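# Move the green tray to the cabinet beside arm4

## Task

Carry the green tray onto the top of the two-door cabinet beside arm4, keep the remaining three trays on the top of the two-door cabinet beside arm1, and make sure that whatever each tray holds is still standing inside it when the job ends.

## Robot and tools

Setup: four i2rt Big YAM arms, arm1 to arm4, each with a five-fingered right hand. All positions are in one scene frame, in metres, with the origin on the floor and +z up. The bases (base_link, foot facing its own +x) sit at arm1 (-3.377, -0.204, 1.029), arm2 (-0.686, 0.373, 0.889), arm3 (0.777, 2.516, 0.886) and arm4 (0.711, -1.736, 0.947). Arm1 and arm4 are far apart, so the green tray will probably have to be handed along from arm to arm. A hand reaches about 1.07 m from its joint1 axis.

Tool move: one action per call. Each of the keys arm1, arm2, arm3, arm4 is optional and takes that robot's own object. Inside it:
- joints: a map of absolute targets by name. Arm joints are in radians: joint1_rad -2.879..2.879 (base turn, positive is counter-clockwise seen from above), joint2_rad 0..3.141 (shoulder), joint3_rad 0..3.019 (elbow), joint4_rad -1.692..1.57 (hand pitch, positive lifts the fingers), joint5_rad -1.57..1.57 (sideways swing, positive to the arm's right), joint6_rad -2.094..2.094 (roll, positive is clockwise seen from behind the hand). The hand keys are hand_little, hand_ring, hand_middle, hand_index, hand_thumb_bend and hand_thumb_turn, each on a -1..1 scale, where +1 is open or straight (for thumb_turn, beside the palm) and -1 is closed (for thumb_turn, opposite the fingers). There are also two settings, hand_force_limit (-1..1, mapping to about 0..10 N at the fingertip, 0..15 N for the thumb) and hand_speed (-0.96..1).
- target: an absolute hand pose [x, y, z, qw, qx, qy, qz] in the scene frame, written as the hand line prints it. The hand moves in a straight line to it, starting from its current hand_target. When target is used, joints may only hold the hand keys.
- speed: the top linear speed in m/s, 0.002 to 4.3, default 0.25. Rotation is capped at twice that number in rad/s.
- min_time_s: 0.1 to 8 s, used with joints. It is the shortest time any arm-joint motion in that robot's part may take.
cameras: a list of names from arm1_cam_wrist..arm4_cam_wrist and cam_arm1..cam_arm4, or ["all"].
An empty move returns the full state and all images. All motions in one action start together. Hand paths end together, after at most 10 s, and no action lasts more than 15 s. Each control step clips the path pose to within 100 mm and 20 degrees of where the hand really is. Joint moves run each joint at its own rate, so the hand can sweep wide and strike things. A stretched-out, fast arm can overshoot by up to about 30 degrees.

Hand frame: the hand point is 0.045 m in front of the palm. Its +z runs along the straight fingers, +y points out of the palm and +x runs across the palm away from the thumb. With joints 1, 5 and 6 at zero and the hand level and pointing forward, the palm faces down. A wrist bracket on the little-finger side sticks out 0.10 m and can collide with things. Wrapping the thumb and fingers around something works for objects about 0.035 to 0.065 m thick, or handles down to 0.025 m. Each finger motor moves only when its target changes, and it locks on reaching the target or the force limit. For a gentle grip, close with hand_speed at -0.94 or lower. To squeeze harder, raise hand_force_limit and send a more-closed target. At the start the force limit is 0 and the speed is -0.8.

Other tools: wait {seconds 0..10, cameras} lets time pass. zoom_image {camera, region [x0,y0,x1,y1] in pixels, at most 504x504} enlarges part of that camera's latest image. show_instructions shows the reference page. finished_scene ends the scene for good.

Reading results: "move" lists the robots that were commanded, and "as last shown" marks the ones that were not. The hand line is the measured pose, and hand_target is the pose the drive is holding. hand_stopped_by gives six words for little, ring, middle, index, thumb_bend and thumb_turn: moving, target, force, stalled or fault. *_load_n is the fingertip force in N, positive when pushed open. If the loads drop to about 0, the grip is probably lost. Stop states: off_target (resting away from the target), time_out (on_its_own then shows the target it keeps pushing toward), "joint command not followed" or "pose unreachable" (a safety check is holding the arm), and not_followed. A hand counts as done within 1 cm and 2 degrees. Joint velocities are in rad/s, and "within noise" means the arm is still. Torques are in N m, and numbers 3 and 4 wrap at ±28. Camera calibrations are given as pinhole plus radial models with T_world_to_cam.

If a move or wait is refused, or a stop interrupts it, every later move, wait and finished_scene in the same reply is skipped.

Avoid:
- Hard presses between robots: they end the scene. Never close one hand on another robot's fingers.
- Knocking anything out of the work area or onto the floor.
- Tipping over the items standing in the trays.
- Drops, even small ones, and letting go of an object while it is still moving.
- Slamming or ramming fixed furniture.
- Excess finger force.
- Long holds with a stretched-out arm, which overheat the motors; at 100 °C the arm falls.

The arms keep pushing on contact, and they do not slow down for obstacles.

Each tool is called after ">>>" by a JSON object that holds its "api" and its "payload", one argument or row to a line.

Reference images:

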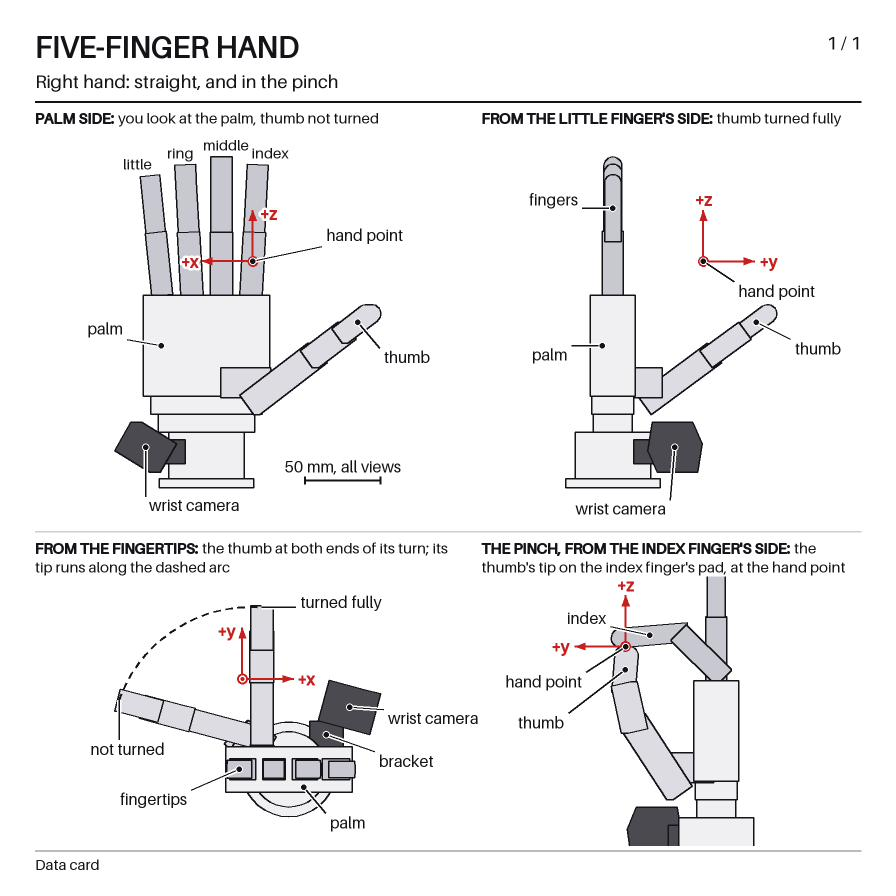

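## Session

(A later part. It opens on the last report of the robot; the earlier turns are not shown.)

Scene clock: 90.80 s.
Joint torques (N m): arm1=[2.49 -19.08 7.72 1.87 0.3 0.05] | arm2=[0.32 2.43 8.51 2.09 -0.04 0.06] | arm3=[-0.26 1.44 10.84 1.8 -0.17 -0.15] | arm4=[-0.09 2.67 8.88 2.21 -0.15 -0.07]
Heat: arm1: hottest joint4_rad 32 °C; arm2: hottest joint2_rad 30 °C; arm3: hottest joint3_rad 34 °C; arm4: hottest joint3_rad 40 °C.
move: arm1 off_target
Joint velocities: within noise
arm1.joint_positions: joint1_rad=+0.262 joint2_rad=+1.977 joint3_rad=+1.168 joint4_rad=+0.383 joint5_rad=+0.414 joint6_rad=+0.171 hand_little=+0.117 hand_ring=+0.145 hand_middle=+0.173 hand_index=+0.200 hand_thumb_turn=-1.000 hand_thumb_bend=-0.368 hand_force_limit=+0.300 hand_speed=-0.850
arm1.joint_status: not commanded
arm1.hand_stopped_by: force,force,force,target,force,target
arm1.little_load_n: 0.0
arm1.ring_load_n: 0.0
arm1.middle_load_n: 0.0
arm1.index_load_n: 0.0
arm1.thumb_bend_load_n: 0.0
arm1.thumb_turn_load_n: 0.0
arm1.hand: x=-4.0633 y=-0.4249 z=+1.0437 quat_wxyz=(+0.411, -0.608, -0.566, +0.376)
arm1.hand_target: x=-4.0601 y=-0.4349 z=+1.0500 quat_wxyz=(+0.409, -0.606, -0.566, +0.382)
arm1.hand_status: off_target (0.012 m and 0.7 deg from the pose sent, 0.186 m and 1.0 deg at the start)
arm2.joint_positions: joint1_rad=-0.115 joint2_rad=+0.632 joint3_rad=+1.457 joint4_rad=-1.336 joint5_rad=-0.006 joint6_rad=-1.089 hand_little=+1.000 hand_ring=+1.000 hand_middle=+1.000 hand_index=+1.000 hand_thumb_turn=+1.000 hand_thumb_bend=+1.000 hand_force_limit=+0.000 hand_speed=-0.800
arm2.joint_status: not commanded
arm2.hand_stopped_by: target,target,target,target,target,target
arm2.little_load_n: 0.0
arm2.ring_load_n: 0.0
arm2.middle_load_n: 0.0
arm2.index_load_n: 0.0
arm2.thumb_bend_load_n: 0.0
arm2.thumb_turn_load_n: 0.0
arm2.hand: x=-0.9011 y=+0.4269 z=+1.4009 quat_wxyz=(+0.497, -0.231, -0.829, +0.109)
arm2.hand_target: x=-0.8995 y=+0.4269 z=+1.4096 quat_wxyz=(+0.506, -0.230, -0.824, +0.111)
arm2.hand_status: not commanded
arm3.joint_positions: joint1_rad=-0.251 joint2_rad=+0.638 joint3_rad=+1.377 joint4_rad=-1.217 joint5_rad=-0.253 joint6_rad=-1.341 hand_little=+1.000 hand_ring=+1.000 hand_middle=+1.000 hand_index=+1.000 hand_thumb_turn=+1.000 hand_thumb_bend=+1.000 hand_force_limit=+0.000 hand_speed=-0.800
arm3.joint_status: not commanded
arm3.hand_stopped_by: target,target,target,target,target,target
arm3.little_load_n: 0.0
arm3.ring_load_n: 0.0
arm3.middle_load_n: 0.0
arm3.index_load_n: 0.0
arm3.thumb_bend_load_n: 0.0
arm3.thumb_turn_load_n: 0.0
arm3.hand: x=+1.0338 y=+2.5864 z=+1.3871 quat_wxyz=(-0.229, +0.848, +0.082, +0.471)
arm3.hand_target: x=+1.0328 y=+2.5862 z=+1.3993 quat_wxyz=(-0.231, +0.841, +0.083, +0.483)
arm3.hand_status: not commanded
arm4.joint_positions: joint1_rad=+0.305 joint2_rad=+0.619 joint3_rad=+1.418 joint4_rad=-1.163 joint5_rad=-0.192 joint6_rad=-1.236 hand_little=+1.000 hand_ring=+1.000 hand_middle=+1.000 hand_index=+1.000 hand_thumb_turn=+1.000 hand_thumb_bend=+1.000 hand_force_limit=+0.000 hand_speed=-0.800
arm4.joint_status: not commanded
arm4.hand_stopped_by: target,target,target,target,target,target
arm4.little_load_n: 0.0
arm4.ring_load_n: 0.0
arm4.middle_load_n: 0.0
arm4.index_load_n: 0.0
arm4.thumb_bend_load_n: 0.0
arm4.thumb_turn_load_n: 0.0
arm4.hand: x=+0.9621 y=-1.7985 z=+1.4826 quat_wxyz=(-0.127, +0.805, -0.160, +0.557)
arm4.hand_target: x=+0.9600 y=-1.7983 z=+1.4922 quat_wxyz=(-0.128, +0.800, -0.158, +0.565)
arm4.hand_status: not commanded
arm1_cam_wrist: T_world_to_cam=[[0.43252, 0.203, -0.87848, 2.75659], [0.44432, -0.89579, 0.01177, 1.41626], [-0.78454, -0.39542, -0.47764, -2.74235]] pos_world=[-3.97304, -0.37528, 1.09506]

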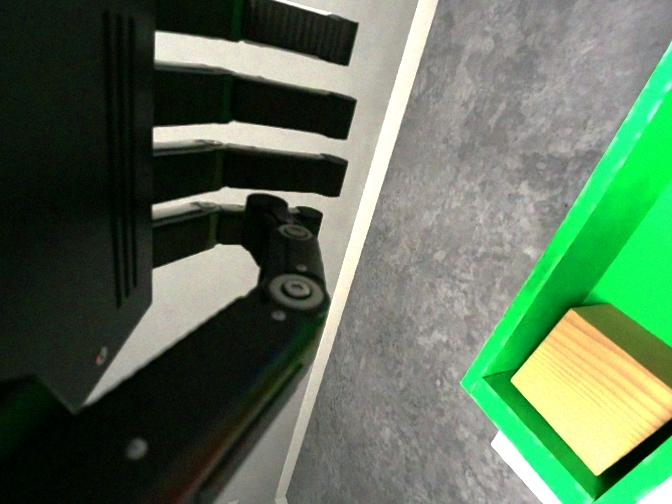

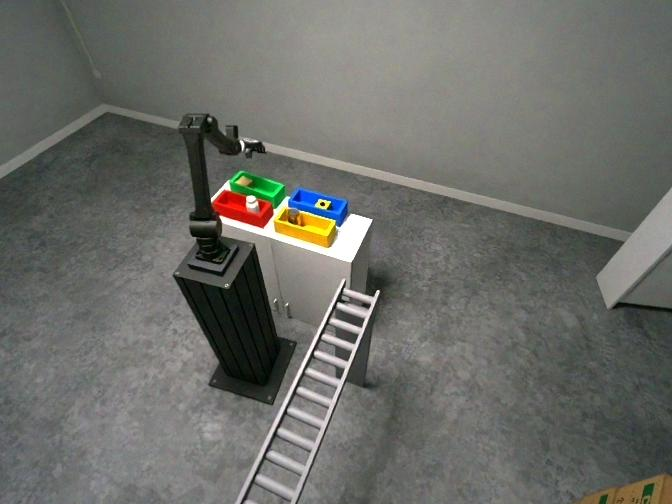

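>>> {"api": "move", "payload": {
  "arm1": {"target": [-3.99, -0.433, 1.04, 0, -0.7071, -0.7071, 0], "speed": 0.2, "joints": {"hand_speed": 0.2, "hand_thumb_bend": 0.4, "hand_index": -0.2, "hand_middle": -0.2, "hand_ring": -1, "hand_little": -1}},
  "cameras": ["arm1_cam_wrist", "cam_arm1"]
}}

>>> {"api": "zoom_image", "payload": {
  "camera": "cam_arm1",
  "region": [180, 120, 300, 220]
}}

Scene clock: 95.43 s.
Joint torques (N m): arm1=[-0.73 -22.07 12.3 0.09 -0.15 -0.12] | arm2=[0.26 2.43 8.5 2.09 -0.03 0.06] | arm3=[-0.26 1.38 10.82 1.8 -0.17 -0.14] | arm4=[-0.03 2.61 8.8 2.18 -0.16 -0.07]
Heat: arm1: hottest joint4_rad 32 °C; arm2: hottest joint2_rad 30 °C; arm3: hottest joint3_rad 34 °C; arm4: hottest joint3_rad 40 °C.
move: arm1 off_target
Joint velocities: within noise
arm1.joint_positions: joint1_rad=+0.193 joint2_rad=+2.303 joint3_rad=+2.049 joint4_rad=-1.340 joint5_rad=+0.004 joint6_rad=+0.297 hand_little=-1.000 hand_ring=-1.000 hand_middle=-0.200 hand_index=-0.200 hand_thumb_turn=-1.000 hand_thumb_bend=+0.400 hand_force_limit=+0.300 hand_speed=+0.200
arm1.joint_status: all done
arm1.hand_stopped_by: target,target,target,target,target,target
arm1.little_load_n: 0.0
arm1.ring_load_n: 0.0
arm1.middle_load_n: 0.0
arm1.index_load_n: 0.0
arm1.thumb_bend_load_n: 0.0
arm1.thumb_turn_load_n: 0.0
arm1.hand: x=-3.9752 y=-0.4372 z=+1.0325 quat_wxyz=(-0.004, -0.706, -0.708, -0.012)
arm1.hand_target: x=-3.9895 y=-0.4326 z=+1.0401 quat_wxyz=(+0.000, -0.707, -0.707, +0.000)
arm1.hand_status: off_target (0.017 m and 1.4 deg from the pose sent, 0.074 m and 67.8 deg at the start)
arm2, arm3, arm4: as last shown
arm4.thumb_bend_load_n: -0.5
arm1_cam_wrist: T_world_to_cam=[[0.96997, 0.23126, 0.07538, 3.87508], [0.16892, -0.86344, 0.47533, -0.19298], [0.17501, -0.44832, -0.87657, 1.51973]] pos_world=[-3.99206, -0.38145, 1.1318]

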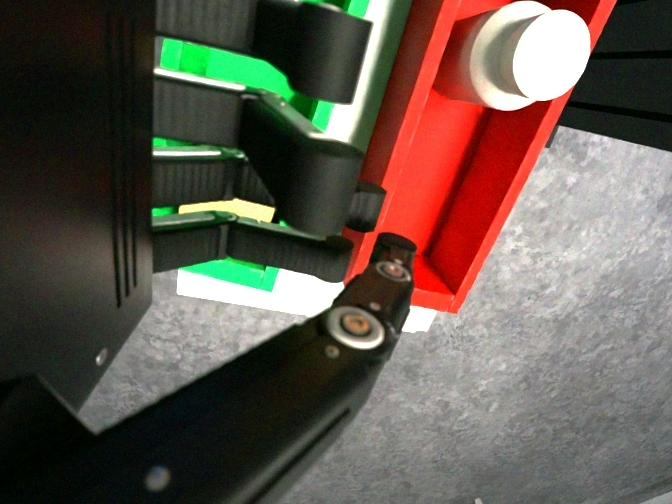

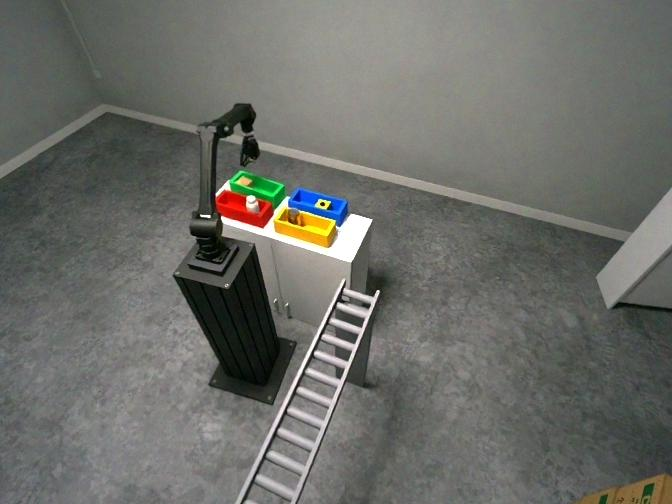

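Scaled by 4.200 from the camera's image (finer frame: 960x720).

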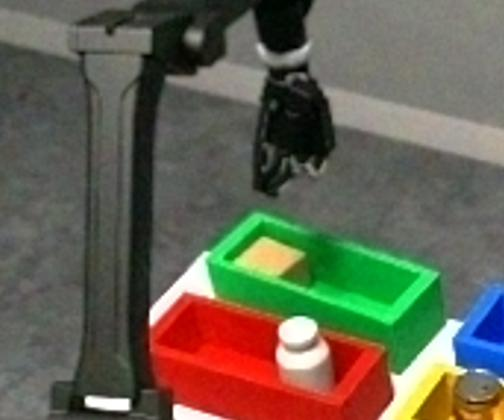

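>>> {"api": "zoom_image", "payload": {
  "camera": "arm1_cam_wrist",
  "region": [150, 0, 500, 330]
}}

Scaled by 1.440 from the camera's image (finer frame: 960x720).

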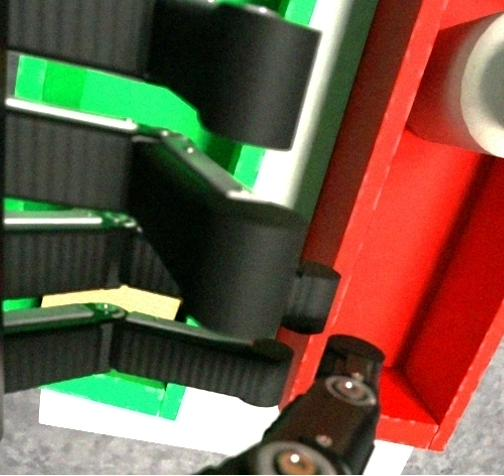

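>>> {"api": "zoom_image", "payload": {
  "camera": "arm1_cam_wrist",
  "region": [150, 190, 300, 310]
}}

>>> {"api": "zoom_image", "payload": {
  "camera": "arm1_cam_wrist",
  "region": [280, 0, 420, 140]
}}

Scaled by 3.360 from the camera's image (finer frame: 960x720).

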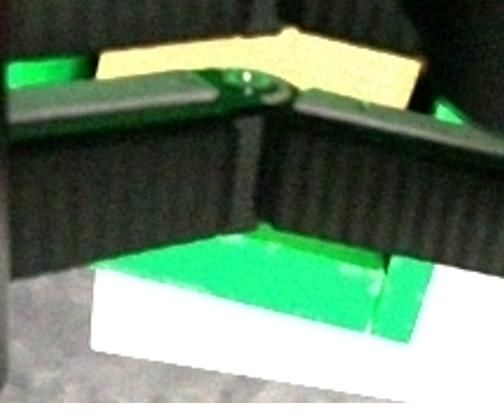

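Scaled by 3.600 from the camera's image (finer frame: 960x720).

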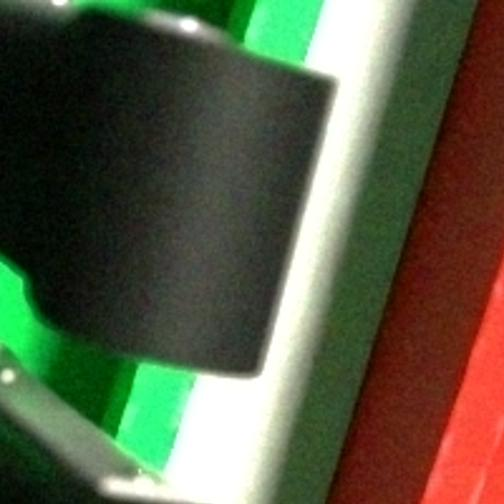

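>>> {"api": "move", "payload": {
  "arm1": {"target": [-4.015, -0.431, 0.938, 0.0084, -0.7390, -0.6736, 0.0077], "speed": 0.12, "joints": {"hand_thumb_bend": 0.2}},
  "cameras": ["arm1_cam_wrist", "cam_arm1"]
}}

>>> {"api": "zoom_image", "payload": {
  "camera": "cam_arm1",
  "region": [180, 120, 300, 220]
}}

>>> {"api": "zoom_image", "payload": {
  "camera": "arm1_cam_wrist",
  "region": [150, 0, 500, 350]
}}

Scene clock: 102.80 s.
Joint torques (N m): arm1=[-0.26 -23.59 11.36 0.79 0.13 0.11] | arm2=[0.26 2.49 8.51 2.07 -0.03 0.06] | arm3=[-0.26 1.38 10.82 1.81 -0.17 -0.14] | arm4=[-0.26 2.43 8.81 2.28 -0.16 -0.07]
Heat: arm1: hottest joint3_rad 32 °C; arm2: hottest joint2_rad 30 °C; arm3: hottest joint3_rad 34 °C; arm4: hottest joint3_rad 40 °C.
move: arm1 off_target
Joint velocities: within noise
arm1.joint_positions: joint1_rad=+0.176 joint2_rad=+2.452 joint3_rad=+2.049 joint4_rad=-1.186 joint5_rad=+0.005 joint6_rad=+0.354 hand_little=-1.000 hand_ring=-1.000 hand_middle=-0.200 hand_index=-0.200 hand_thumb_turn=-1.000 hand_thumb_bend=+0.200 hand_force_limit=+0.300 hand_speed=+0.200
arm1.joint_status: all done
arm1.hand_stopped_by: target,target,target,target,target,target
arm1.little_load_n: 0.0
arm1.ring_load_n: 0.0
arm1.middle_load_n: 0.0
arm1.index_load_n: 0.5
arm1.thumb_bend_load_n: 0.0
arm1.thumb_turn_load_n: 0.0
arm1.hand: x=-3.9953 y=-0.4344 z=+0.9307 quat_wxyz=(-0.002, -0.731, -0.682, -0.009)
arm1.hand_target: x=-4.0143 y=-0.4307 z=+0.9385 quat_wxyz=(+0.009, -0.739, -0.674, +0.008)
arm1.hand_status: off_target (0.021 m and 2.6 deg from the pose sent, 0.103 m and 6.1 deg at the start)
arm2, arm3, arm4: as last shown
arm2.index_load_n: -0.5
arm4.thumb_bend_load_n: 0.0
arm1_cam_wrist: T_world_to_cam=[[0.98483, 0.15927, 0.06886, 3.93578], [0.10818, -0.87384, 0.47402, -0.3848], [0.13567, -0.45938, -0.87782, 1.27443]] pos_world=[-4.00736, -0.37766, 1.0301]

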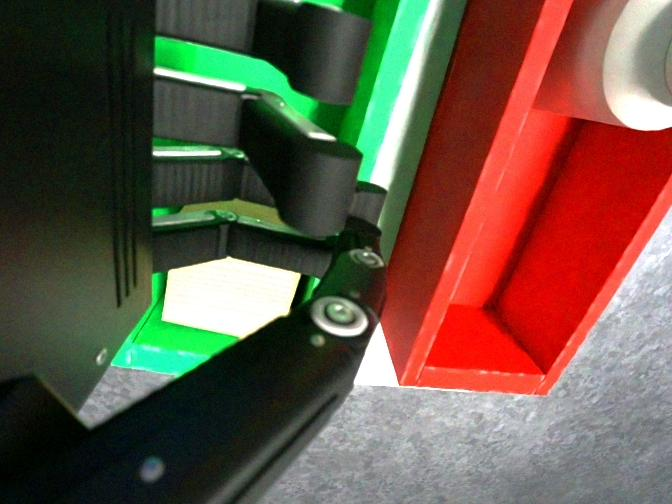

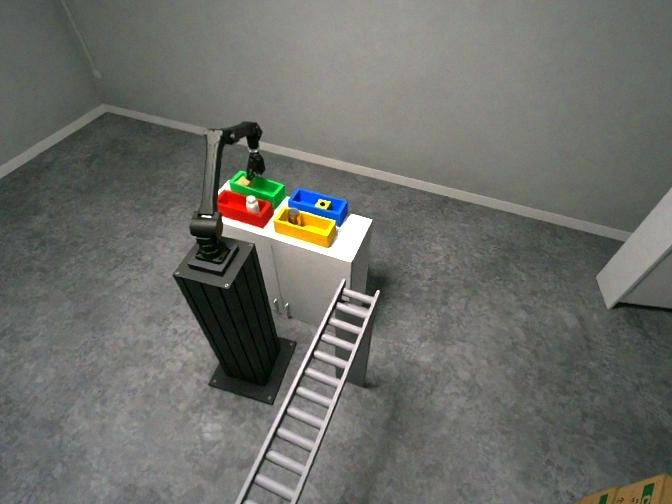

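Scaled by 4.200 from the camera's image (finer frame: 960x720).

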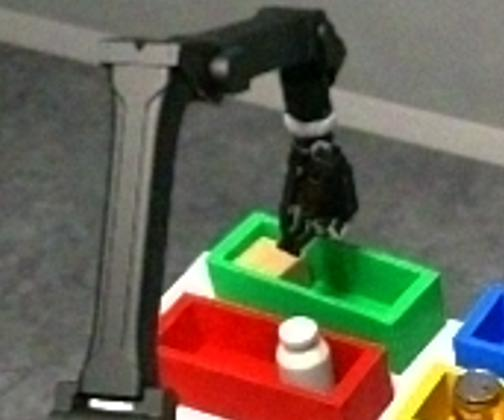

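Scaled by 1.440 from the camera's image (finer frame: 960x720).

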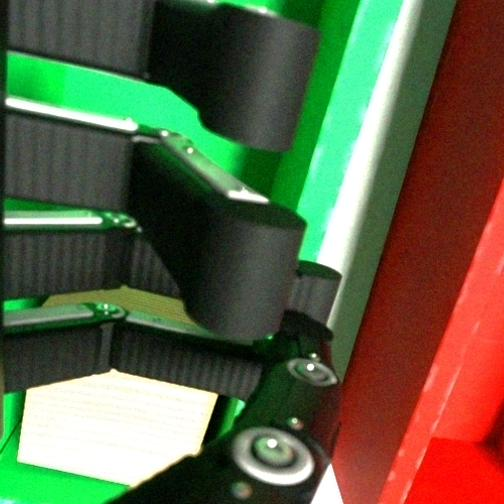

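>>> {"api": "move", "payload": {
  "arm1": {"joints": {"hand_speed": 0.0, "hand_thumb_turn": -0.9, "hand_thumb_bend": 0.05, "hand_middle": -1}}
}}

>>> {"api": "move", "payload": {
  "arm1": {"target": [-4.017, -0.431, 0.883, 0.0144, -0.7477, -0.6638, 0.0128], "speed": 0.1},
  "cameras": ["arm1_cam_wrist", "cam_arm1"]
}}

>>> {"api": "zoom_image", "payload": {
  "camera": "cam_arm1",
  "region": [200, 140, 300, 220]
}}

>>> {"api": "zoom_image", "payload": {
  "camera": "arm1_cam_wrist",
  "region": [150, 0, 500, 350]
}}

Scene clock: 107.23 s.
Joint torques (N m): arm1=[-0.79 -23.77 11.26 0.64 0.14 0.1] | arm2=[0.26 2.55 8.5 2.1 -0.03 0.06] | arm3=[-0.21 1.38 10.84 1.8 -0.16 -0.14] | arm4=[-0.26 2.43 8.8 2.28 -0.16 -0.07]
Heat: arm1: hottest joint3_rad 32 °C; arm2: hottest joint2_rad 30 °C; arm3: hottest joint3_rad 34 °C; arm4: hottest joint3_rad 40 °C.
move: arm1 off_target
Joint velocities: within noise
arm1.joint_positions: joint1_rad=+0.176 joint2_rad=+2.452 joint3_rad=+2.049 joint4_rad=-1.186 joint5_rad=+0.005 joint6_rad=+0.355 hand_little=-1.000 hand_ring=-1.000 hand_middle=-0.269 hand_index=-0.200 hand_thumb_turn=-0.902 hand_thumb_bend=+0.119 hand_force_limit=+0.300 hand_speed=+0.000
arm1.joint_status: hand_middle off_target (ended at -0.269, target -1.000); hand_thumb_bend off_target (ended at +0.119, target +0.050); the others done
arm1.hand_stopped_by: target,target,force,target,force,target
arm1.little_load_n: 0.0
arm1.ring_load_n: 0.0
arm1.middle_load_n: 16.0
arm1.index_load_n: 0.0
arm1.thumb_bend_load_n: 13.0
arm1.thumb_turn_load_n: -10.0
arm1.hand: x=-3.9954 y=-0.4345 z=+0.9307 quat_wxyz=(-0.002, -0.732, -0.682, -0.009)
arm1.hand_target: x=-4.0143 y=-0.4307 z=+0.9385 quat_wxyz=(+0.009, -0.739, -0.674, +0.008)
arm1.hand_status: not commanded
arm2, arm3, arm4: as last shown
arm2.index_load_n: 0.0
arm4.middle_load_n: 0.5
pictures: none

Scene clock: 108.40 s.
Joint torques (N m): arm1=[-0.5 -23.71 8.87 0.8 0.14 0.08] | arm2=[0.21 2.55 8.51 2.09 -0.03 0.06] | arm3=[-0.15 1.38 10.82 1.8 -0.17 -0.14] | arm4=[-0.03 2.26 8.81 2.25 -0.15 -0.08]
Heat: arm1: hottest joint3_rad 32 °C; arm2: hottest joint2_rad 30 °C; arm3: hottest joint3_rad 34 °C; arm4: hottest joint3_rad 40 °C.
move: arm1 off_target
Joint velocities: within noise
arm1.joint_positions: joint1_rad=+0.176 joint2_rad=+2.517 joint3_rad=+2.049 joint4_rad=-1.080 joint5_rad=+0.011 joint6_rad=+0.380 hand_little=-1.000 hand_ring=-1.000 hand_middle=-0.269 hand_index=-0.200 hand_thumb_turn=-0.902 hand_thumb_bend=+0.119 hand_force_limit=+0.300 hand_speed=+0.000
arm1.joint_status: not commanded
arm1.hand_stopped_by: target,target,force,target,force,target
arm1.little_load_n: 0.0
arm1.ring_load_n: 0.0
arm1.middle_load_n: 16.0
arm1.index_load_n: 0.0
arm1.thumb_bend_load_n: 13.0
arm1.thumb_turn_load_n: -10.0
arm1.hand: x=-4.0079 y=-0.4381 z=+0.8835 quat_wxyz=(+0.010, -0.740, -0.672, +0.007)
arm1.hand_target: x=-4.0168 y=-0.4310 z=+0.8832 quat_wxyz=(+0.014, -0.748, -0.664, +0.013)
arm1.hand_status: off_target (0.012 m and 1.6 deg from the pose sent, 0.052 m and 4.2 deg at the start)
arm2, arm3, arm4: as last shown
arm3.middle_load_n: -0.5
arm4.middle_load_n: 0.0
arm1_cam_wrist: T_world_to_cam=[[0.99059, 0.1339, 0.02816, 3.99995], [0.10465, -0.87401, 0.47449, -0.37887], [0.08815, -0.46708, -0.87981, 1.04087]] pos_world=[-4.01444, -0.38057, 0.98289]

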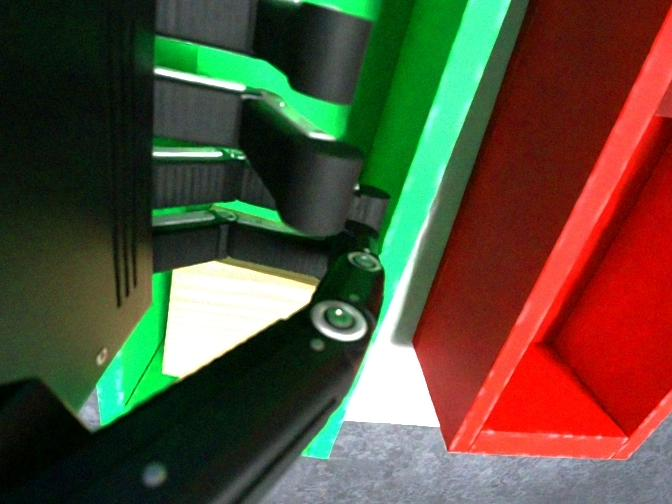

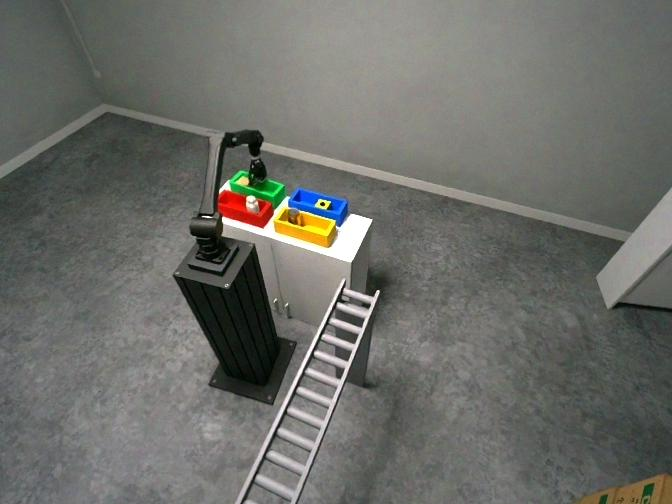

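Scaled by 5.040 from the camera's image (finer frame: 960x720).

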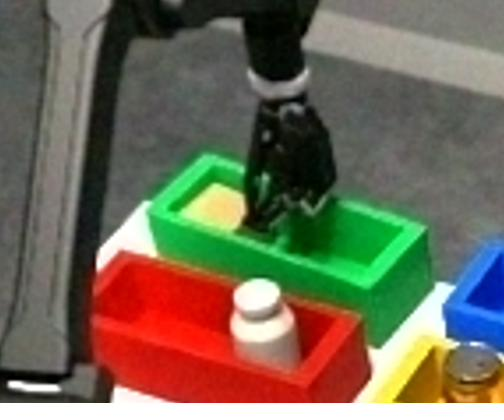

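Scaled by 1.440 from the camera's image (finer frame: 960x720).

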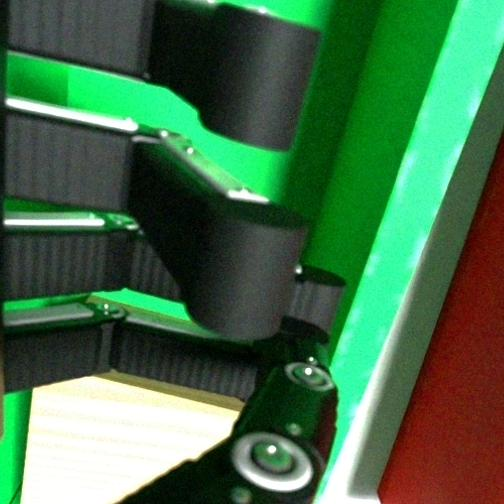

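>>> {"api": "move", "payload": {
  "arm1": {"joints": {"hand_speed": 0.0, "hand_force_limit": -0.5, "hand_thumb_bend": 0.7}}
}}

>>> {"api": "move", "payload": {
  "arm1": {"joints": {"hand_speed": 0.0, "hand_middle": -0.98}}
}}

>>> {"api": "move", "payload": {
  "arm1": {"joints": {"hand_speed": -0.8, "hand_force_limit": -0.8, "hand_thumb_bend": 0.1}},
  "cameras": ["arm1_cam_wrist"]
}}

>>> {"api": "zoom_image", "payload": {
  "camera": "arm1_cam_wrist",
  "region": [150, 0, 500, 350]
}}

Scene clock: 110.10 s.
Joint torques (N m): arm1=[-0.32 -23.88 8.94 0.75 0.11 0.09] | arm2=[0.21 2.49 8.53 2.07 -0.03 0.06] | arm3=[-0.21 1.38 10.84 1.83 -0.17 -0.14] | arm4=[-0.03 2.73 8.8 2.29 -0.17 -0.09]
Heat: arm1: hottest joint3_rad 32 °C; arm2: hottest joint2_rad 30 °C; arm3: hottest joint3_rad 34 °C; arm4: hottest joint3_rad 40 °C.
move: arm1 done
Joint velocities: within noise
arm1.joint_positions: joint1_rad=+0.176 joint2_rad=+2.517 joint3_rad=+2.049 joint4_rad=-1.080 joint5_rad=+0.011 joint6_rad=+0.380 hand_little=-1.000 hand_ring=-1.000 hand_middle=-0.271 hand_index=-0.200 hand_thumb_turn=-0.901 hand_thumb_bend=+0.700 hand_force_limit=-0.500 hand_speed=+0.000
arm1.joint_status: all done
arm1.hand_stopped_by: target,target,force,target,target,target
arm1.little_load_n: 0.0
arm1.ring_load_n: 0.0
arm1.middle_load_n: 0.0
arm1.index_load_n: 0.0
arm1.thumb_bend_load_n: 0.0
arm1.thumb_turn_load_n: 0.0
arm1.hand: x=-4.0080 y=-0.4381 z=+0.8834 quat_wxyz=(+0.010, -0.740, -0.672, +0.008)
arm1.hand_target: x=-4.0168 y=-0.4310 z=+0.8832 quat_wxyz=(+0.014, -0.748, -0.664, +0.013)
arm1.hand_status: not commanded
arm2, arm3, arm4: as last shown
arm3.middle_load_n: 0.0
pictures: none

Scene clock: 110.87 s.
Joint torques (N m): arm1=[-0.85 -23.94 8.92 0.79 0.13 0.08] | arm2=[0.21 2.43 8.51 2.1 -0.03 0.06] | arm3=[-0.21 1.38 10.84 1.78 -0.17 -0.14] | arm4=[0.03 2.49 8.85 2.26 -0.16 -0.07]
Heat: arm1: hottest joint3_rad 32 °C; arm2: hottest joint2_rad 30 °C; arm3: hottest joint3_rad 34 °C; arm4: hottest joint3_rad 40 °C.
move: arm1 done
Joint velocities: within noise
arm1.joint_positions: joint1_rad=+0.176 joint2_rad=+2.517 joint3_rad=+2.049 joint4_rad=-1.080 joint5_rad=+0.011 joint6_rad=+0.380 hand_little=-1.000 hand_ring=-1.000 hand_middle=-0.980 hand_index=-0.200 hand_thumb_turn=-0.901 hand_thumb_bend=+0.700 hand_force_limit=-0.500 hand_speed=+0.000
arm1.joint_status: all done
arm1.hand_stopped_by: target,target,target,target,target,target
arm1.little_load_n: 0.0
arm1.ring_load_n: 0.0
arm1.middle_load_n: 0.0
arm1.index_load_n: 0.0
arm1.thumb_bend_load_n: 0.0
arm1.thumb_turn_load_n: 0.0
arm1.hand: x=-4.0080 y=-0.4381 z=+0.8834 quat_wxyz=(+0.010, -0.740, -0.672, +0.008)
arm1.hand_target: x=-4.0168 y=-0.4310 z=+0.8832 quat_wxyz=(+0.014, -0.748, -0.664, +0.013)
arm1.hand_status: not commanded
arm2, arm3, arm4: as last shown
pictures: none

Scene clock: 113.20 s.
Joint torques (N m): arm1=[-0.5 -23.94 8.83 0.77 0.12 0.1] | arm2=[0.26 2.43 8.51 2.09 -0.03 0.06] | arm3=[-0.21 1.38 10.81 1.8 -0.17 -0.14] | arm4=[-0.21 2.37 8.85 2.25 -0.17 -0.09]
Heat: arm1: hottest joint3_rad 32 °C; arm2: hottest joint2_rad 30 °C; arm3: hottest joint3_rad 34 °C; arm4: hottest joint3_rad 40 °C.
move: arm1 off_target
Joint velocities: within noise
arm1.joint_positions: joint1_rad=+0.176 joint2_rad=+2.517 joint3_rad=+2.049 joint4_rad=-1.080 joint5_rad=+0.011 joint6_rad=+0.380 hand_little=-1.000 hand_ring=-1.000 hand_middle=-0.980 hand_index=-0.200 hand_thumb_turn=-0.901 hand_thumb_bend=+0.492 hand_force_limit=-0.800 hand_speed=-0.800
arm1.joint_status: hand_thumb_bend off_target (ended at +0.492, target +0.100); the others done
arm1.hand_stopped_by: target,target,target,target,force,target
arm1.little_load_n: 0.0
arm1.ring_load_n: 0.0
arm1.middle_load_n: 0.0
arm1.index_load_n: 0.0
arm1.thumb_bend_load_n: 2.0
arm1.thumb_turn_load_n: 0.0
arm1.hand: x=-4.0080 y=-0.4381 z=+0.8834 quat_wxyz=(+0.010, -0.740, -0.672, +0.008)
arm1.hand_target: x=-4.0168 y=-0.4310 z=+0.8832 quat_wxyz=(+0.014, -0.748, -0.664, +0.013)
arm1.hand_status: not commanded
arm2, arm3, arm4: as last shown
arm1_cam_wrist: T_world_to_cam=[[0.99066, 0.13349, 0.02781, 4.00041], [0.10446, -0.87403, 0.47452, -0.37969], [0.08765, -0.46718, -0.87981, 1.03882]] pos_world=[-4.01443, -0.38057, 0.98289]

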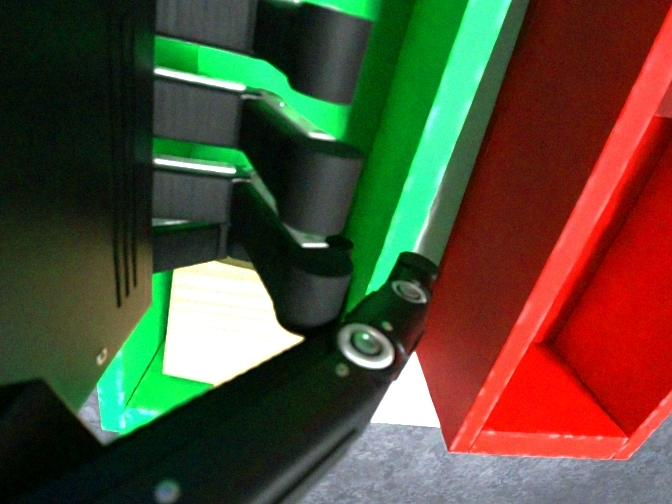

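Scaled by 1.440 from the camera's image (finer frame: 960x720).

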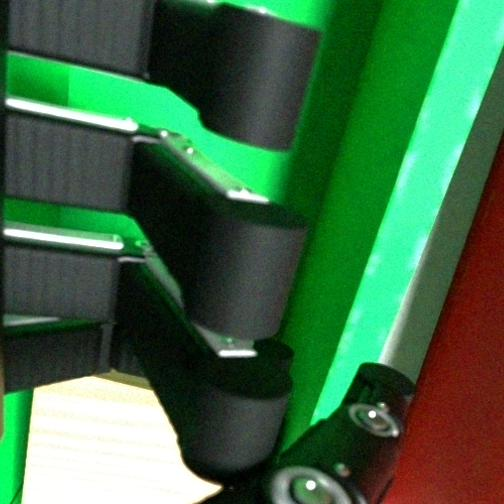

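>>> {"api": "move", "payload": {
  "arm1": {"joints": {"hand_speed": 0.0, "hand_force_limit": -0.5, "hand_thumb_bend": 0.7, "hand_thumb_turn": -1}}
}}

>>> {"api": "move", "payload": {
  "arm1": {"joints": {"hand_index": -0.15, "hand_middle": -0.1}}
}}

>>> {"api": "move", "payload": {
  "arm1": {"joints": {"hand_thumb_bend": 0.1, "hand_force_limit": -0.7}},
  "cameras": ["arm1_cam_wrist"]
}}

>>> {"api": "zoom_image", "payload": {
  "camera": "arm1_cam_wrist",
  "region": [350, 0, 560, 150]
}}

>>> {"api": "zoom_image", "payload": {
  "camera": "arm1_cam_wrist",
  "region": [280, 130, 490, 280]
}}

Scene clock: 116.27 s.
Joint torques (N m): arm1=[-0.73 -23.82 8.9 0.83 0.14 0.09] | arm2=[0.26 2.49 8.51 2.09 -0.03 0.06] | arm3=[-0.26 1.44 10.84 1.8 -0.16 -0.14] | arm4=[-0.09 2.73 8.77 2.26 -0.18 -0.07]
Heat: arm1: hottest joint3_rad 32 °C; arm2: hottest joint2_rad 30 °C; arm3: hottest joint3_rad 34 °C; arm4: hottest joint3_rad 41 °C.
move: arm1 done
Joint velocities: within noise
arm1.joint_positions: joint1_rad=+0.176 joint2_rad=+2.517 joint3_rad=+2.049 joint4_rad=-1.080 joint5_rad=+0.012 joint6_rad=+0.380 hand_little=-1.000 hand_ring=-1.000 hand_middle=-0.980 hand_index=-0.200 hand_thumb_turn=-1.000 hand_thumb_bend=+0.700 hand_force_limit=-0.500 hand_speed=+0.000
arm1.joint_status: all done
arm1.hand_stopped_by: target,target,target,target,target,target
arm1.little_load_n: 0.0
arm1.ring_load_n: 0.0
arm1.middle_load_n: 0.0
arm1.index_load_n: 0.0
arm1.thumb_bend_load_n: 0.0
arm1.thumb_turn_load_n: 0.0
arm1.hand: x=-4.0081 y=-0.4381 z=+0.8834 quat_wxyz=(+0.010, -0.740, -0.672, +0.007)
arm1.hand_target: x=-4.0169 y=-0.4310 z=+0.8832 quat_wxyz=(+0.015, -0.748, -0.664, +0.013)
arm1.hand_status: not commanded
arm2.joint_positions: joint1_rad=-0.115 joint2_rad=+0.632 joint3_rad=+1.457 joint4_rad=-1.336 joint5_rad=-0.006 joint6_rad=-1.089 hand_little=+1.000 hand_ring=+1.000 hand_middle=+1.000 hand_index=+1.000 hand_thumb_turn=+1.000 hand_thumb_bend=+1.000 hand_force_limit=+0.000 hand_speed=-0.800
arm2.joint_status: not commanded
arm2.hand_stopped_by: target,target,target,target,target,target
arm2.little_load_n: 0.0
arm2.ring_load_n: 0.0
arm2.middle_load_n: 0.0
arm2.index_load_n: 0.0
arm2.thumb_bend_load_n: 0.0
arm2.thumb_turn_load_n: 0.0
arm2.hand: x=-0.9011 y=+0.4269 z=+1.4009 quat_wxyz=(+0.497, -0.231, -0.829, +0.109)
arm2.hand_target: x=-0.8995 y=+0.4269 z=+1.4096 quat_wxyz=(+0.506, -0.230, -0.824, +0.111)
arm2.hand_status: not commanded
arm3.joint_positions: joint1_rad=-0.251 joint2_rad=+0.638 joint3_rad=+1.377 joint4_rad=-1.217 joint5_rad=-0.253 joint6_rad=-1.341 hand_little=+1.000 hand_ring=+1.000 hand_middle=+1.000 hand_index=+1.000 hand_thumb_turn=+1.000 hand_thumb_bend=+1.000 hand_force_limit=+0.000 hand_speed=-0.800
arm3.joint_status: not commanded
arm3.hand_stopped_by: target,target,target,target,target,target
arm3.little_load_n: 0.0
arm3.ring_load_n: 0.0
arm3.middle_load_n: 0.0
arm3.index_load_n: 0.0
arm3.thumb_bend_load_n: 0.0
arm3.thumb_turn_load_n: 0.0
arm3.hand: x=+1.0338 y=+2.5864 z=+1.3871 quat_wxyz=(-0.229, +0.848, +0.082, +0.471)
arm3.hand_target: x=+1.0328 y=+2.5862 z=+1.3993 quat_wxyz=(-0.231, +0.841, +0.083, +0.483)
arm3.hand_status: not commanded
arm4.joint_positions: joint1_rad=+0.305 joint2_rad=+0.619 joint3_rad=+1.418 joint4_rad=-1.163 joint5_rad=-0.192 joint6_rad=-1.236 hand_little=+1.000 hand_ring=+1.000 hand_middle=+1.000 hand_index=+1.000 hand_thumb_turn=+1.000 hand_thumb_bend=+1.000 hand_force_limit=+0.000 hand_speed=-0.800
arm4.joint_status: not commanded
arm4.hand_stopped_by: target,target,target,target,target,target
arm4.little_load_n: 0.0
arm4.ring_load_n: 0.0
arm4.middle_load_n: 0.0
arm4.index_load_n: 0.0
arm4.thumb_bend_load_n: 0.0
arm4.thumb_turn_load_n: 0.0
arm4.hand: x=+0.9621 y=-1.7985 z=+1.4826 quat_wxyz=(-0.127, +0.805, -0.160, +0.557)
arm4.hand_target: x=+0.9600 y=-1.7983 z=+1.4922 quat_wxyz=(-0.128, +0.800, -0.158, +0.565)
arm4.hand_status: not commanded
pictures: none

Scene clock: 117.07 s.
Joint torques (N m): arm1=[-0.62 -23.77 8.85 0.76 0.11 0.08] | arm2=[0.32 2.49 8.5 2.11 -0.03 0.06] | arm3=[-0.26 1.38 10.84 1.83 -0.16 -0.14] | arm4=[-0.21 2.67 8.85 2.18 -0.17 -0.07]
Heat: arm1: hottest joint3_rad 32 °C; arm2: hottest joint2_rad 30 °C; arm3: hottest joint3_rad 34 °C; arm4: hottest joint3_rad 41 °C.
move: arm1 done
Joint velocities: within noise
arm1.joint_positions: joint1_rad=+0.176 joint2_rad=+2.517 joint3_rad=+2.049 joint4_rad=-1.080 joint5_rad=+0.012 joint6_rad=+0.380 hand_little=-1.000 hand_ring=-1.000 hand_middle=-0.100 hand_index=-0.150 hand_thumb_turn=-1.000 hand_thumb_bend=+0.700 hand_force_limit=-0.500 hand_speed=+0.000
arm1.joint_status: all done
arm1.hand_stopped_by: target,target,target,target,target,target
arm1.little_load_n: 0.0
arm1.ring_load_n: 0.0
arm1.middle_load_n: 0.0
arm1.index_load_n: 0.0
arm1.thumb_bend_load_n: 0.0
arm1.thumb_turn_load_n: 0.0
arm1.hand: x=-4.0081 y=-0.4381 z=+0.8834 quat_wxyz=(+0.010, -0.740, -0.672, +0.007)
arm1.hand_target: x=-4.0169 y=-0.4310 z=+0.8832 quat_wxyz=(+0.015, -0.748, -0.664, +0.013)
arm1.hand_status: not commanded
arm2, arm3, arm4: as last shown
arm4.index_load_n: 0.5
pictures: none

Scene clock: 117.97 s.
Joint torques (N m): arm1=[-0.73 -23.88 8.87 0.88 0.14 0.06] | arm2=[0.32 2.43 8.53 2.07 -0.03 0.06] | arm3=[-0.15 1.38 10.84 1.8 -0.16 -0.14] | arm4=[-0.09 2.67 8.8 2.15 -0.16 -0.08]
Heat: arm1: hottest joint3_rad 32 °C; arm2: hottest joint2_rad 30 °C; arm3: hottest joint3_rad 34 °C; arm4: hottest joint3_rad 41 °C.
move: arm1 done
Joint velocities: within noise
arm1.joint_positions: joint1_rad=+0.176 joint2_rad=+2.517 joint3_rad=+2.049 joint4_rad=-1.080 joint5_rad=+0.012 joint6_rad=+0.380 hand_little=-1.000 hand_ring=-1.000 hand_middle=-0.100 hand_index=-0.150 hand_thumb_turn=-1.000 hand_thumb_bend=+0.100 hand_force_limit=-0.700 hand_speed=+0.000
arm1.joint_status: all done
arm1.hand_stopped_by: target,target,target,target,target,target
arm1.little_load_n: 0.0
arm1.ring_load_n: 0.0
arm1.middle_load_n: 0.0
arm1.index_load_n: 0.0
arm1.thumb_bend_load_n: 0.0
arm1.thumb_turn_load_n: 0.0
arm1.hand: x=-4.0081 y=-0.4381 z=+0.8834 quat_wxyz=(+0.010, -0.740, -0.672, +0.007)
arm1.hand_target: x=-4.0169 y=-0.4310 z=+0.8832 quat_wxyz=(+0.015, -0.748, -0.664, +0.013)
arm1.hand_status: not commanded
arm2, arm3, arm4: as last shown
arm4.index_load_n: 0.0
arm1_cam_wrist: T_world_to_cam=[[0.99071, 0.13313, 0.02782, 4.00046], [0.10416, -0.87425, 0.47418, -0.38062], [0.08745, -0.46687, -0.87999, 1.0383]] pos_world=[-4.01443, -0.38057, 0.98289]

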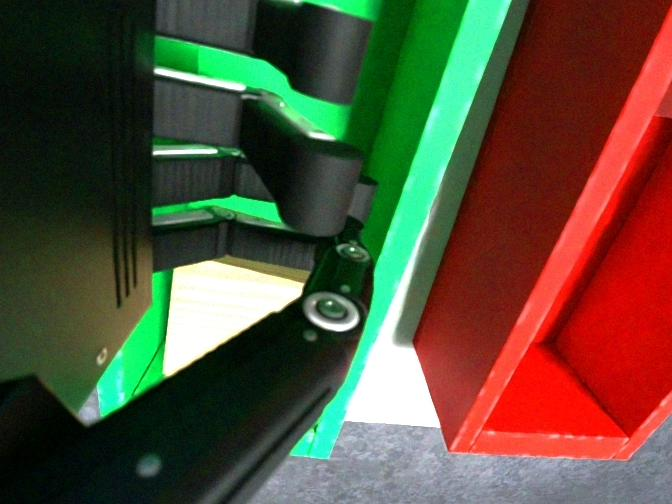

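Scaled by 2.400 from the camera's image (finer frame: 960x720).

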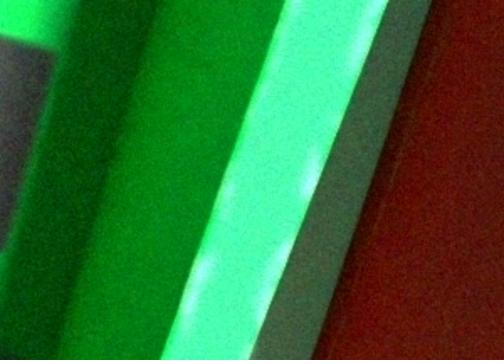

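Scaled by 2.400 from the camera's image (finer frame: 960x720).

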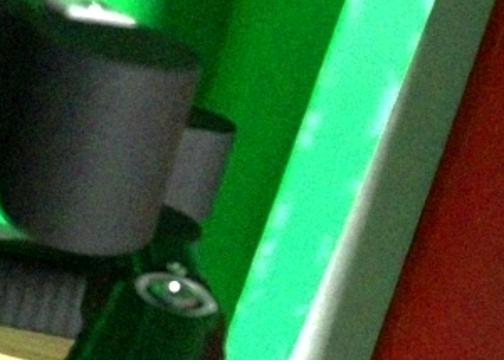

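>>> {"api": "move", "payload": {
  "arm1": {"target": [-4.010, -0.437, 0.880, 0.0078, -0.7477, -0.6639, 0.0070], "speed": 0.1, "joints": {"hand_index": -0.1, "hand_middle": 0.0}},
  "cameras": ["arm1_cam_wrist"]
}}

>>> {"api": "zoom_image", "payload": {
  "camera": "arm1_cam_wrist",
  "region": [350, 0, 560, 150]
}}

>>> {"api": "zoom_image", "payload": {
  "camera": "arm1_cam_wrist",
  "region": [280, 130, 490, 280]
}}

Scene clock: 122.47 s.
Joint torques (N m): arm1=[0.26 -23.41 8.58 0.46 -0.14 0.08] | arm2=[0.32 2.49 8.51 2.09 -0.04 0.06] | arm3=[-0.21 1.44 10.84 1.8 -0.17 -0.14] | arm4=[0.21 2.55 8.83 2.25 -0.16 -0.08]
Heat: arm1: hottest joint3_rad 32 °C; arm2: hottest joint2_rad 30 °C; arm3: hottest joint3_rad 34 °C; arm4: hottest joint3_rad 41 °C.
move: arm1 done
Joint velocities: within noise
arm1.joint_positions: joint1_rad=+0.176 joint2_rad=+2.517 joint3_rad=+2.049 joint4_rad=-1.080 joint5_rad=+0.012 joint6_rad=+0.388 hand_little=-1.000 hand_ring=-1.000 hand_middle=+0.000 hand_index=-0.100 hand_thumb_turn=-1.000 hand_thumb_bend=+0.100 hand_force_limit=-0.700 hand_speed=+0.000
arm1.joint_status: all done
arm1.hand_stopped_by: target,target,target,target,target,target
arm1.little_load_n: 0.0
arm1.ring_load_n: 0.0
arm1.middle_load_n: 0.0
arm1.index_load_n: 0.0
arm1.thumb_bend_load_n: 0.0
arm1.thumb_turn_load_n: 0.0
arm1.hand: x=-4.0083 y=-0.4385 z=+0.8834 quat_wxyz=(+0.010, -0.743, -0.669, +0.008)
arm1.hand_target: x=-4.0100 y=-0.4370 z=+0.8801 quat_wxyz=(+0.008, -0.748, -0.664, +0.007)
arm1.hand_status: done (0.004 m and 0.8 deg from the pose sent, 0.004 m and 1.3 deg at the start)
arm2, arm3, arm4: as last shown
arm1_cam_wrist: T_world_to_cam=[[0.99174, 0.12523, 0.02766, 4.00161], [0.09725, -0.87493, 0.47438, -0.40919], [0.08361, -0.46777, -0.87988, 1.02224]] pos_world=[-4.01423, -0.38097, 0.98289]

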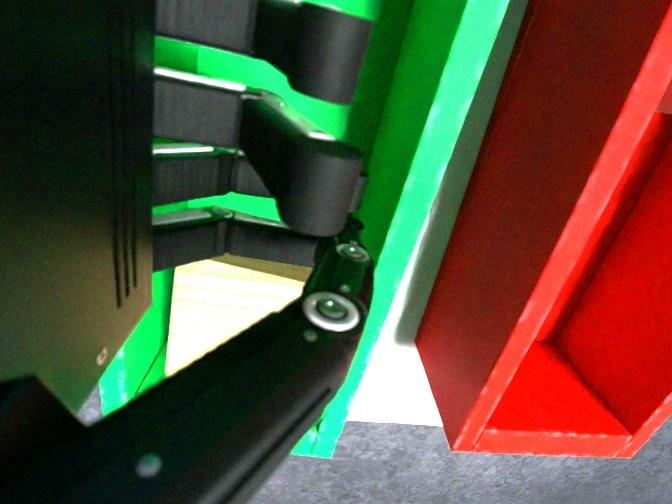

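Scaled by 2.400 from the camera's image (finer frame: 960x720).

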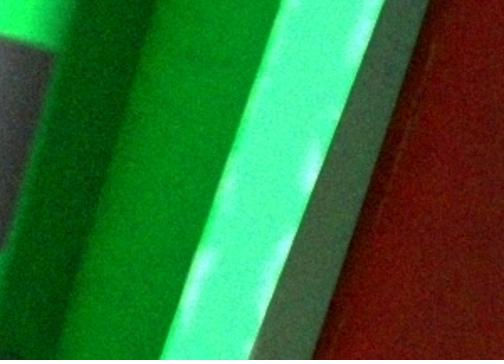

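Scaled by 2.400 from the camera's image (finer frame: 960x720).

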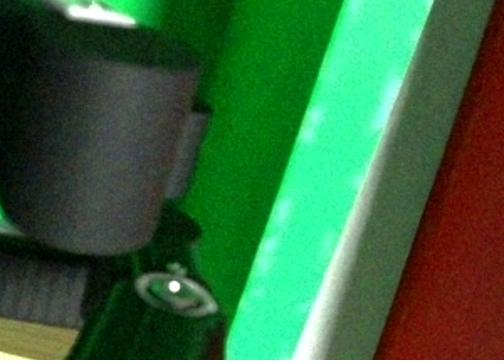

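>>> {"api": "move", "payload": {
  "arm1": {"target": [-4.005, -0.437, 0.850, 0.0078, -0.7477, -0.6639, 0.0070], "speed": 0.1},
  "cameras": ["arm1_cam_wrist"]
}}

>>> {"api": "zoom_image", "payload": {
  "camera": "arm1_cam_wrist",
  "region": [350, 0, 560, 150]
}}

>>> {"api": "zoom_image", "payload": {
  "camera": "arm1_cam_wrist",
  "region": [280, 130, 490, 280]
}}

Scene clock: 124.00 s.
Joint torques (N m): arm1=[0.38 -23.41 8.12 0.85 -0.13 0.09] | arm2=[0.21 2.49 8.5 2.1 -0.03 0.06] | arm3=[-0.21 1.44 10.84 1.8 -0.16 -0.14] | arm4=[0.09 2.43 8.76 2.22 -0.16 -0.08]
Heat: arm1: hottest joint3_rad 32 °C; arm2: hottest joint2_rad 30 °C; arm3: hottest joint3_rad 34 °C; arm4: hottest joint3_rad 41 °C.
move: arm1 done
Joint velocities: within noise
arm1.joint_positions: joint1_rad=+0.176 joint2_rad=+2.552 joint3_rad=+2.032 joint4_rad=-1.034 joint5_rad=+0.012 joint6_rad=+0.391 hand_little=-1.000 hand_ring=-1.000 hand_middle=+0.000 hand_index=-0.100 hand_thumb_turn=-1.000 hand_thumb_bend=+0.100 hand_force_limit=-0.700 hand_speed=+0.000
arm1.joint_status: not commanded
arm1.hand_stopped_by: target,target,target,target,target,target
arm1.little_load_n: 0.0
arm1.ring_load_n: 0.0
arm1.middle_load_n: 0.0
arm1.index_load_n: 0.0
arm1.thumb_bend_load_n: 0.0
arm1.thumb_turn_load_n: 0.0
arm1.hand: x=-4.0029 y=-0.4371 z=+0.8539 quat_wxyz=(+0.008, -0.744, -0.668, +0.004)
arm1.hand_target: x=-4.0050 y=-0.4371 z=+0.8501 quat_wxyz=(+0.008, -0.748, -0.664, +0.007)
arm1.hand_status: done (0.004 m and 0.7 deg from the pose sent, 0.034 m and 0.8 deg at the start)
arm2, arm3, arm4: as last shown
arm2.index_load_n: -0.5
arm1_cam_wrist: T_world_to_cam=[[0.99182, 0.12293, 0.03446, 3.99044], [0.09213, -0.87605, 0.47334, -0.41448], [0.08838, -0.46629, -0.88021, 1.0165]] pos_world=[-4.00944, -0.37967, 0.95339]

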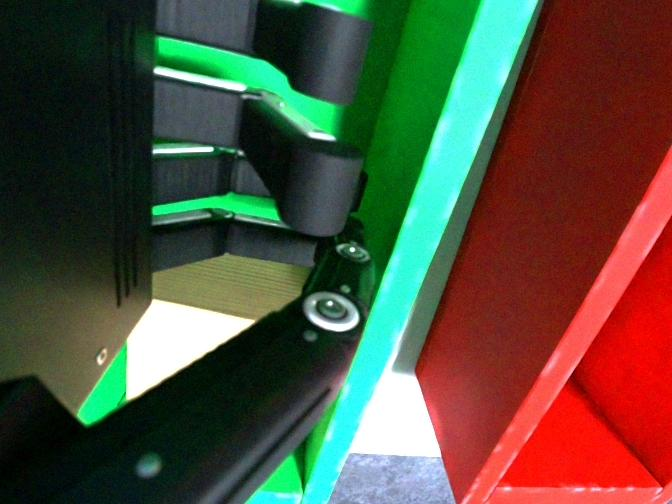

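Scaled by 2.400 from the camera's image (finer frame: 960x720).

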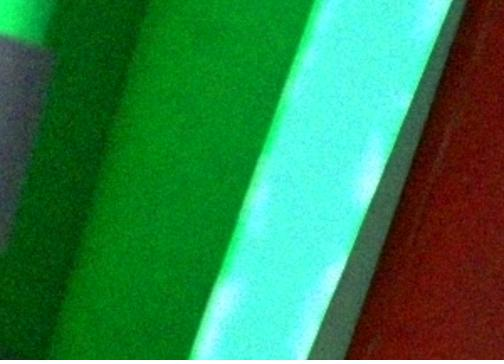

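Scaled by 2.400 from the camera's image (finer frame: 960x720).

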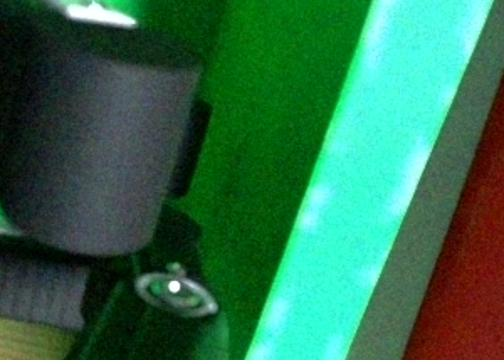

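>>> {"api": "move", "payload": {
  "arm1": {"target": [-3.999, -0.437, 0.835, 0.0078, -0.7477, -0.6639, 0.0070], "speed": 0.1},
  "cameras": ["arm1_cam_wrist", "cam_arm1"]
}}

>>> {"api": "zoom_image", "payload": {
  "camera": "cam_arm1",
  "region": [200, 140, 300, 220]
}}

>>> {"api": "zoom_image", "payload": {
  "camera": "arm1_cam_wrist",
  "region": [280, 130, 490, 280]
}}

Scene clock: 125.87 s.
Joint torques (N m): arm1=[0.44 -23.12 7.53 0.85 -0.13 0.08] | arm2=[0.26 2.49 8.5 2.1 -0.04 0.06] | arm3=[-0.21 1.38 10.85 1.81 -0.17 -0.14] | arm4=[0.09 2.43 8.76 2.21 -0.17 -0.08]
Heat: arm1: hottest joint3_rad 32 °C; arm2: hottest joint2_rad 30 °C; arm3: hottest joint3_rad 34 °C; arm4: hottest joint3_rad 41 °C.
move: arm1 done
Joint velocities: within noise
arm1.joint_positions: joint1_rad=+0.176 joint2_rad=+2.555 joint3_rad=+2.008 joint4_rad=-0.998 joint5_rad=+0.012 joint6_rad=+0.393 hand_little=-1.000 hand_ring=-1.000 hand_middle=+0.000 hand_index=-0.100 hand_thumb_turn=-1.000 hand_thumb_bend=+0.100 hand_force_limit=-0.700 hand_speed=+0.000
arm1.joint_status: not commanded
arm1.hand_stopped_by: target,target,target,target,target,target
arm1.little_load_n: 0.0
arm1.ring_load_n: 0.0
arm1.middle_load_n: 0.0
arm1.index_load_n: 0.0
arm1.thumb_bend_load_n: 0.0
arm1.thumb_turn_load_n: 0.0
arm1.hand: x=-4.0008 y=-0.4366 z=+0.8438 quat_wxyz=(+0.010, -0.745, -0.667, +0.009)
arm1.hand_target: x=-3.9990 y=-0.4370 z=+0.8353 quat_wxyz=(+0.008, -0.748, -0.664, +0.007)
arm1.hand_status: done (0.009 m and 0.6 deg from the pose sent, 0.019 m and 0.7 deg at the start)
arm2, arm3, arm4: as last shown
arm2.index_load_n: 0.0
arm2.thumb_bend_load_n: -0.5
arm3.thumb_turn_load_n: 0.5
arm4.little_load_n: 0.5
arm4.thumb_bend_load_n: 0.5
arm1_cam_wrist: T_world_to_cam=[[0.99236, 0.12073, 0.02545, 3.99736], [0.09428, -0.87502, 0.47482, -0.40168], [0.07959, -0.46879, -0.87972, 0.971]] pos_world=[-4.00623, -0.37887, 0.94319]

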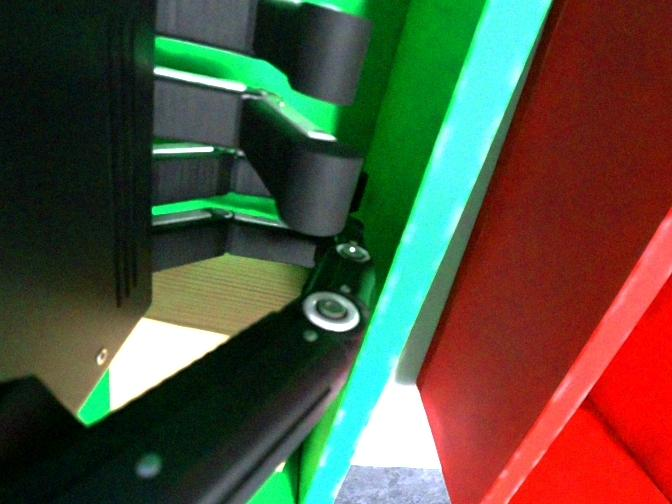

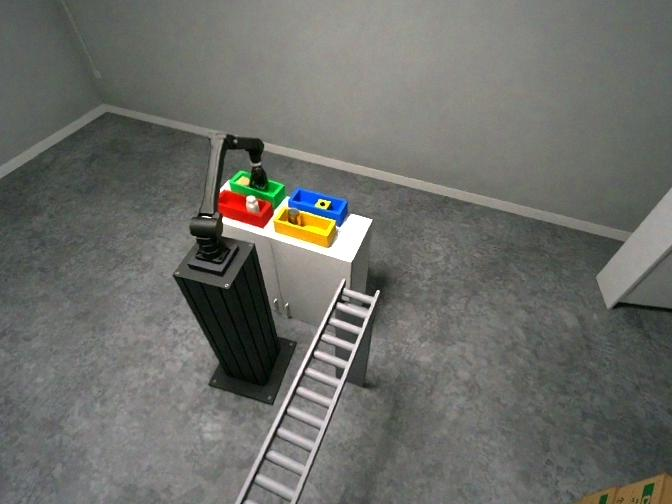

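Scaled by 5.040 from the camera's image (finer frame: 960x720).

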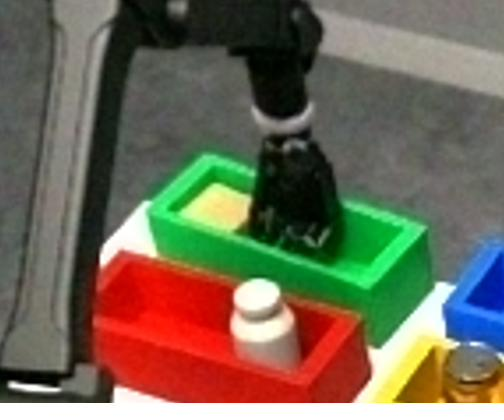

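Scaled by 2.400 from the camera's image (finer frame: 960x720).

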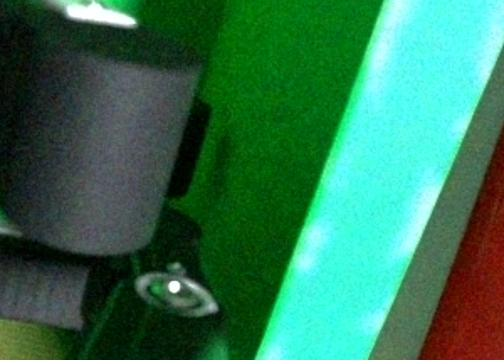

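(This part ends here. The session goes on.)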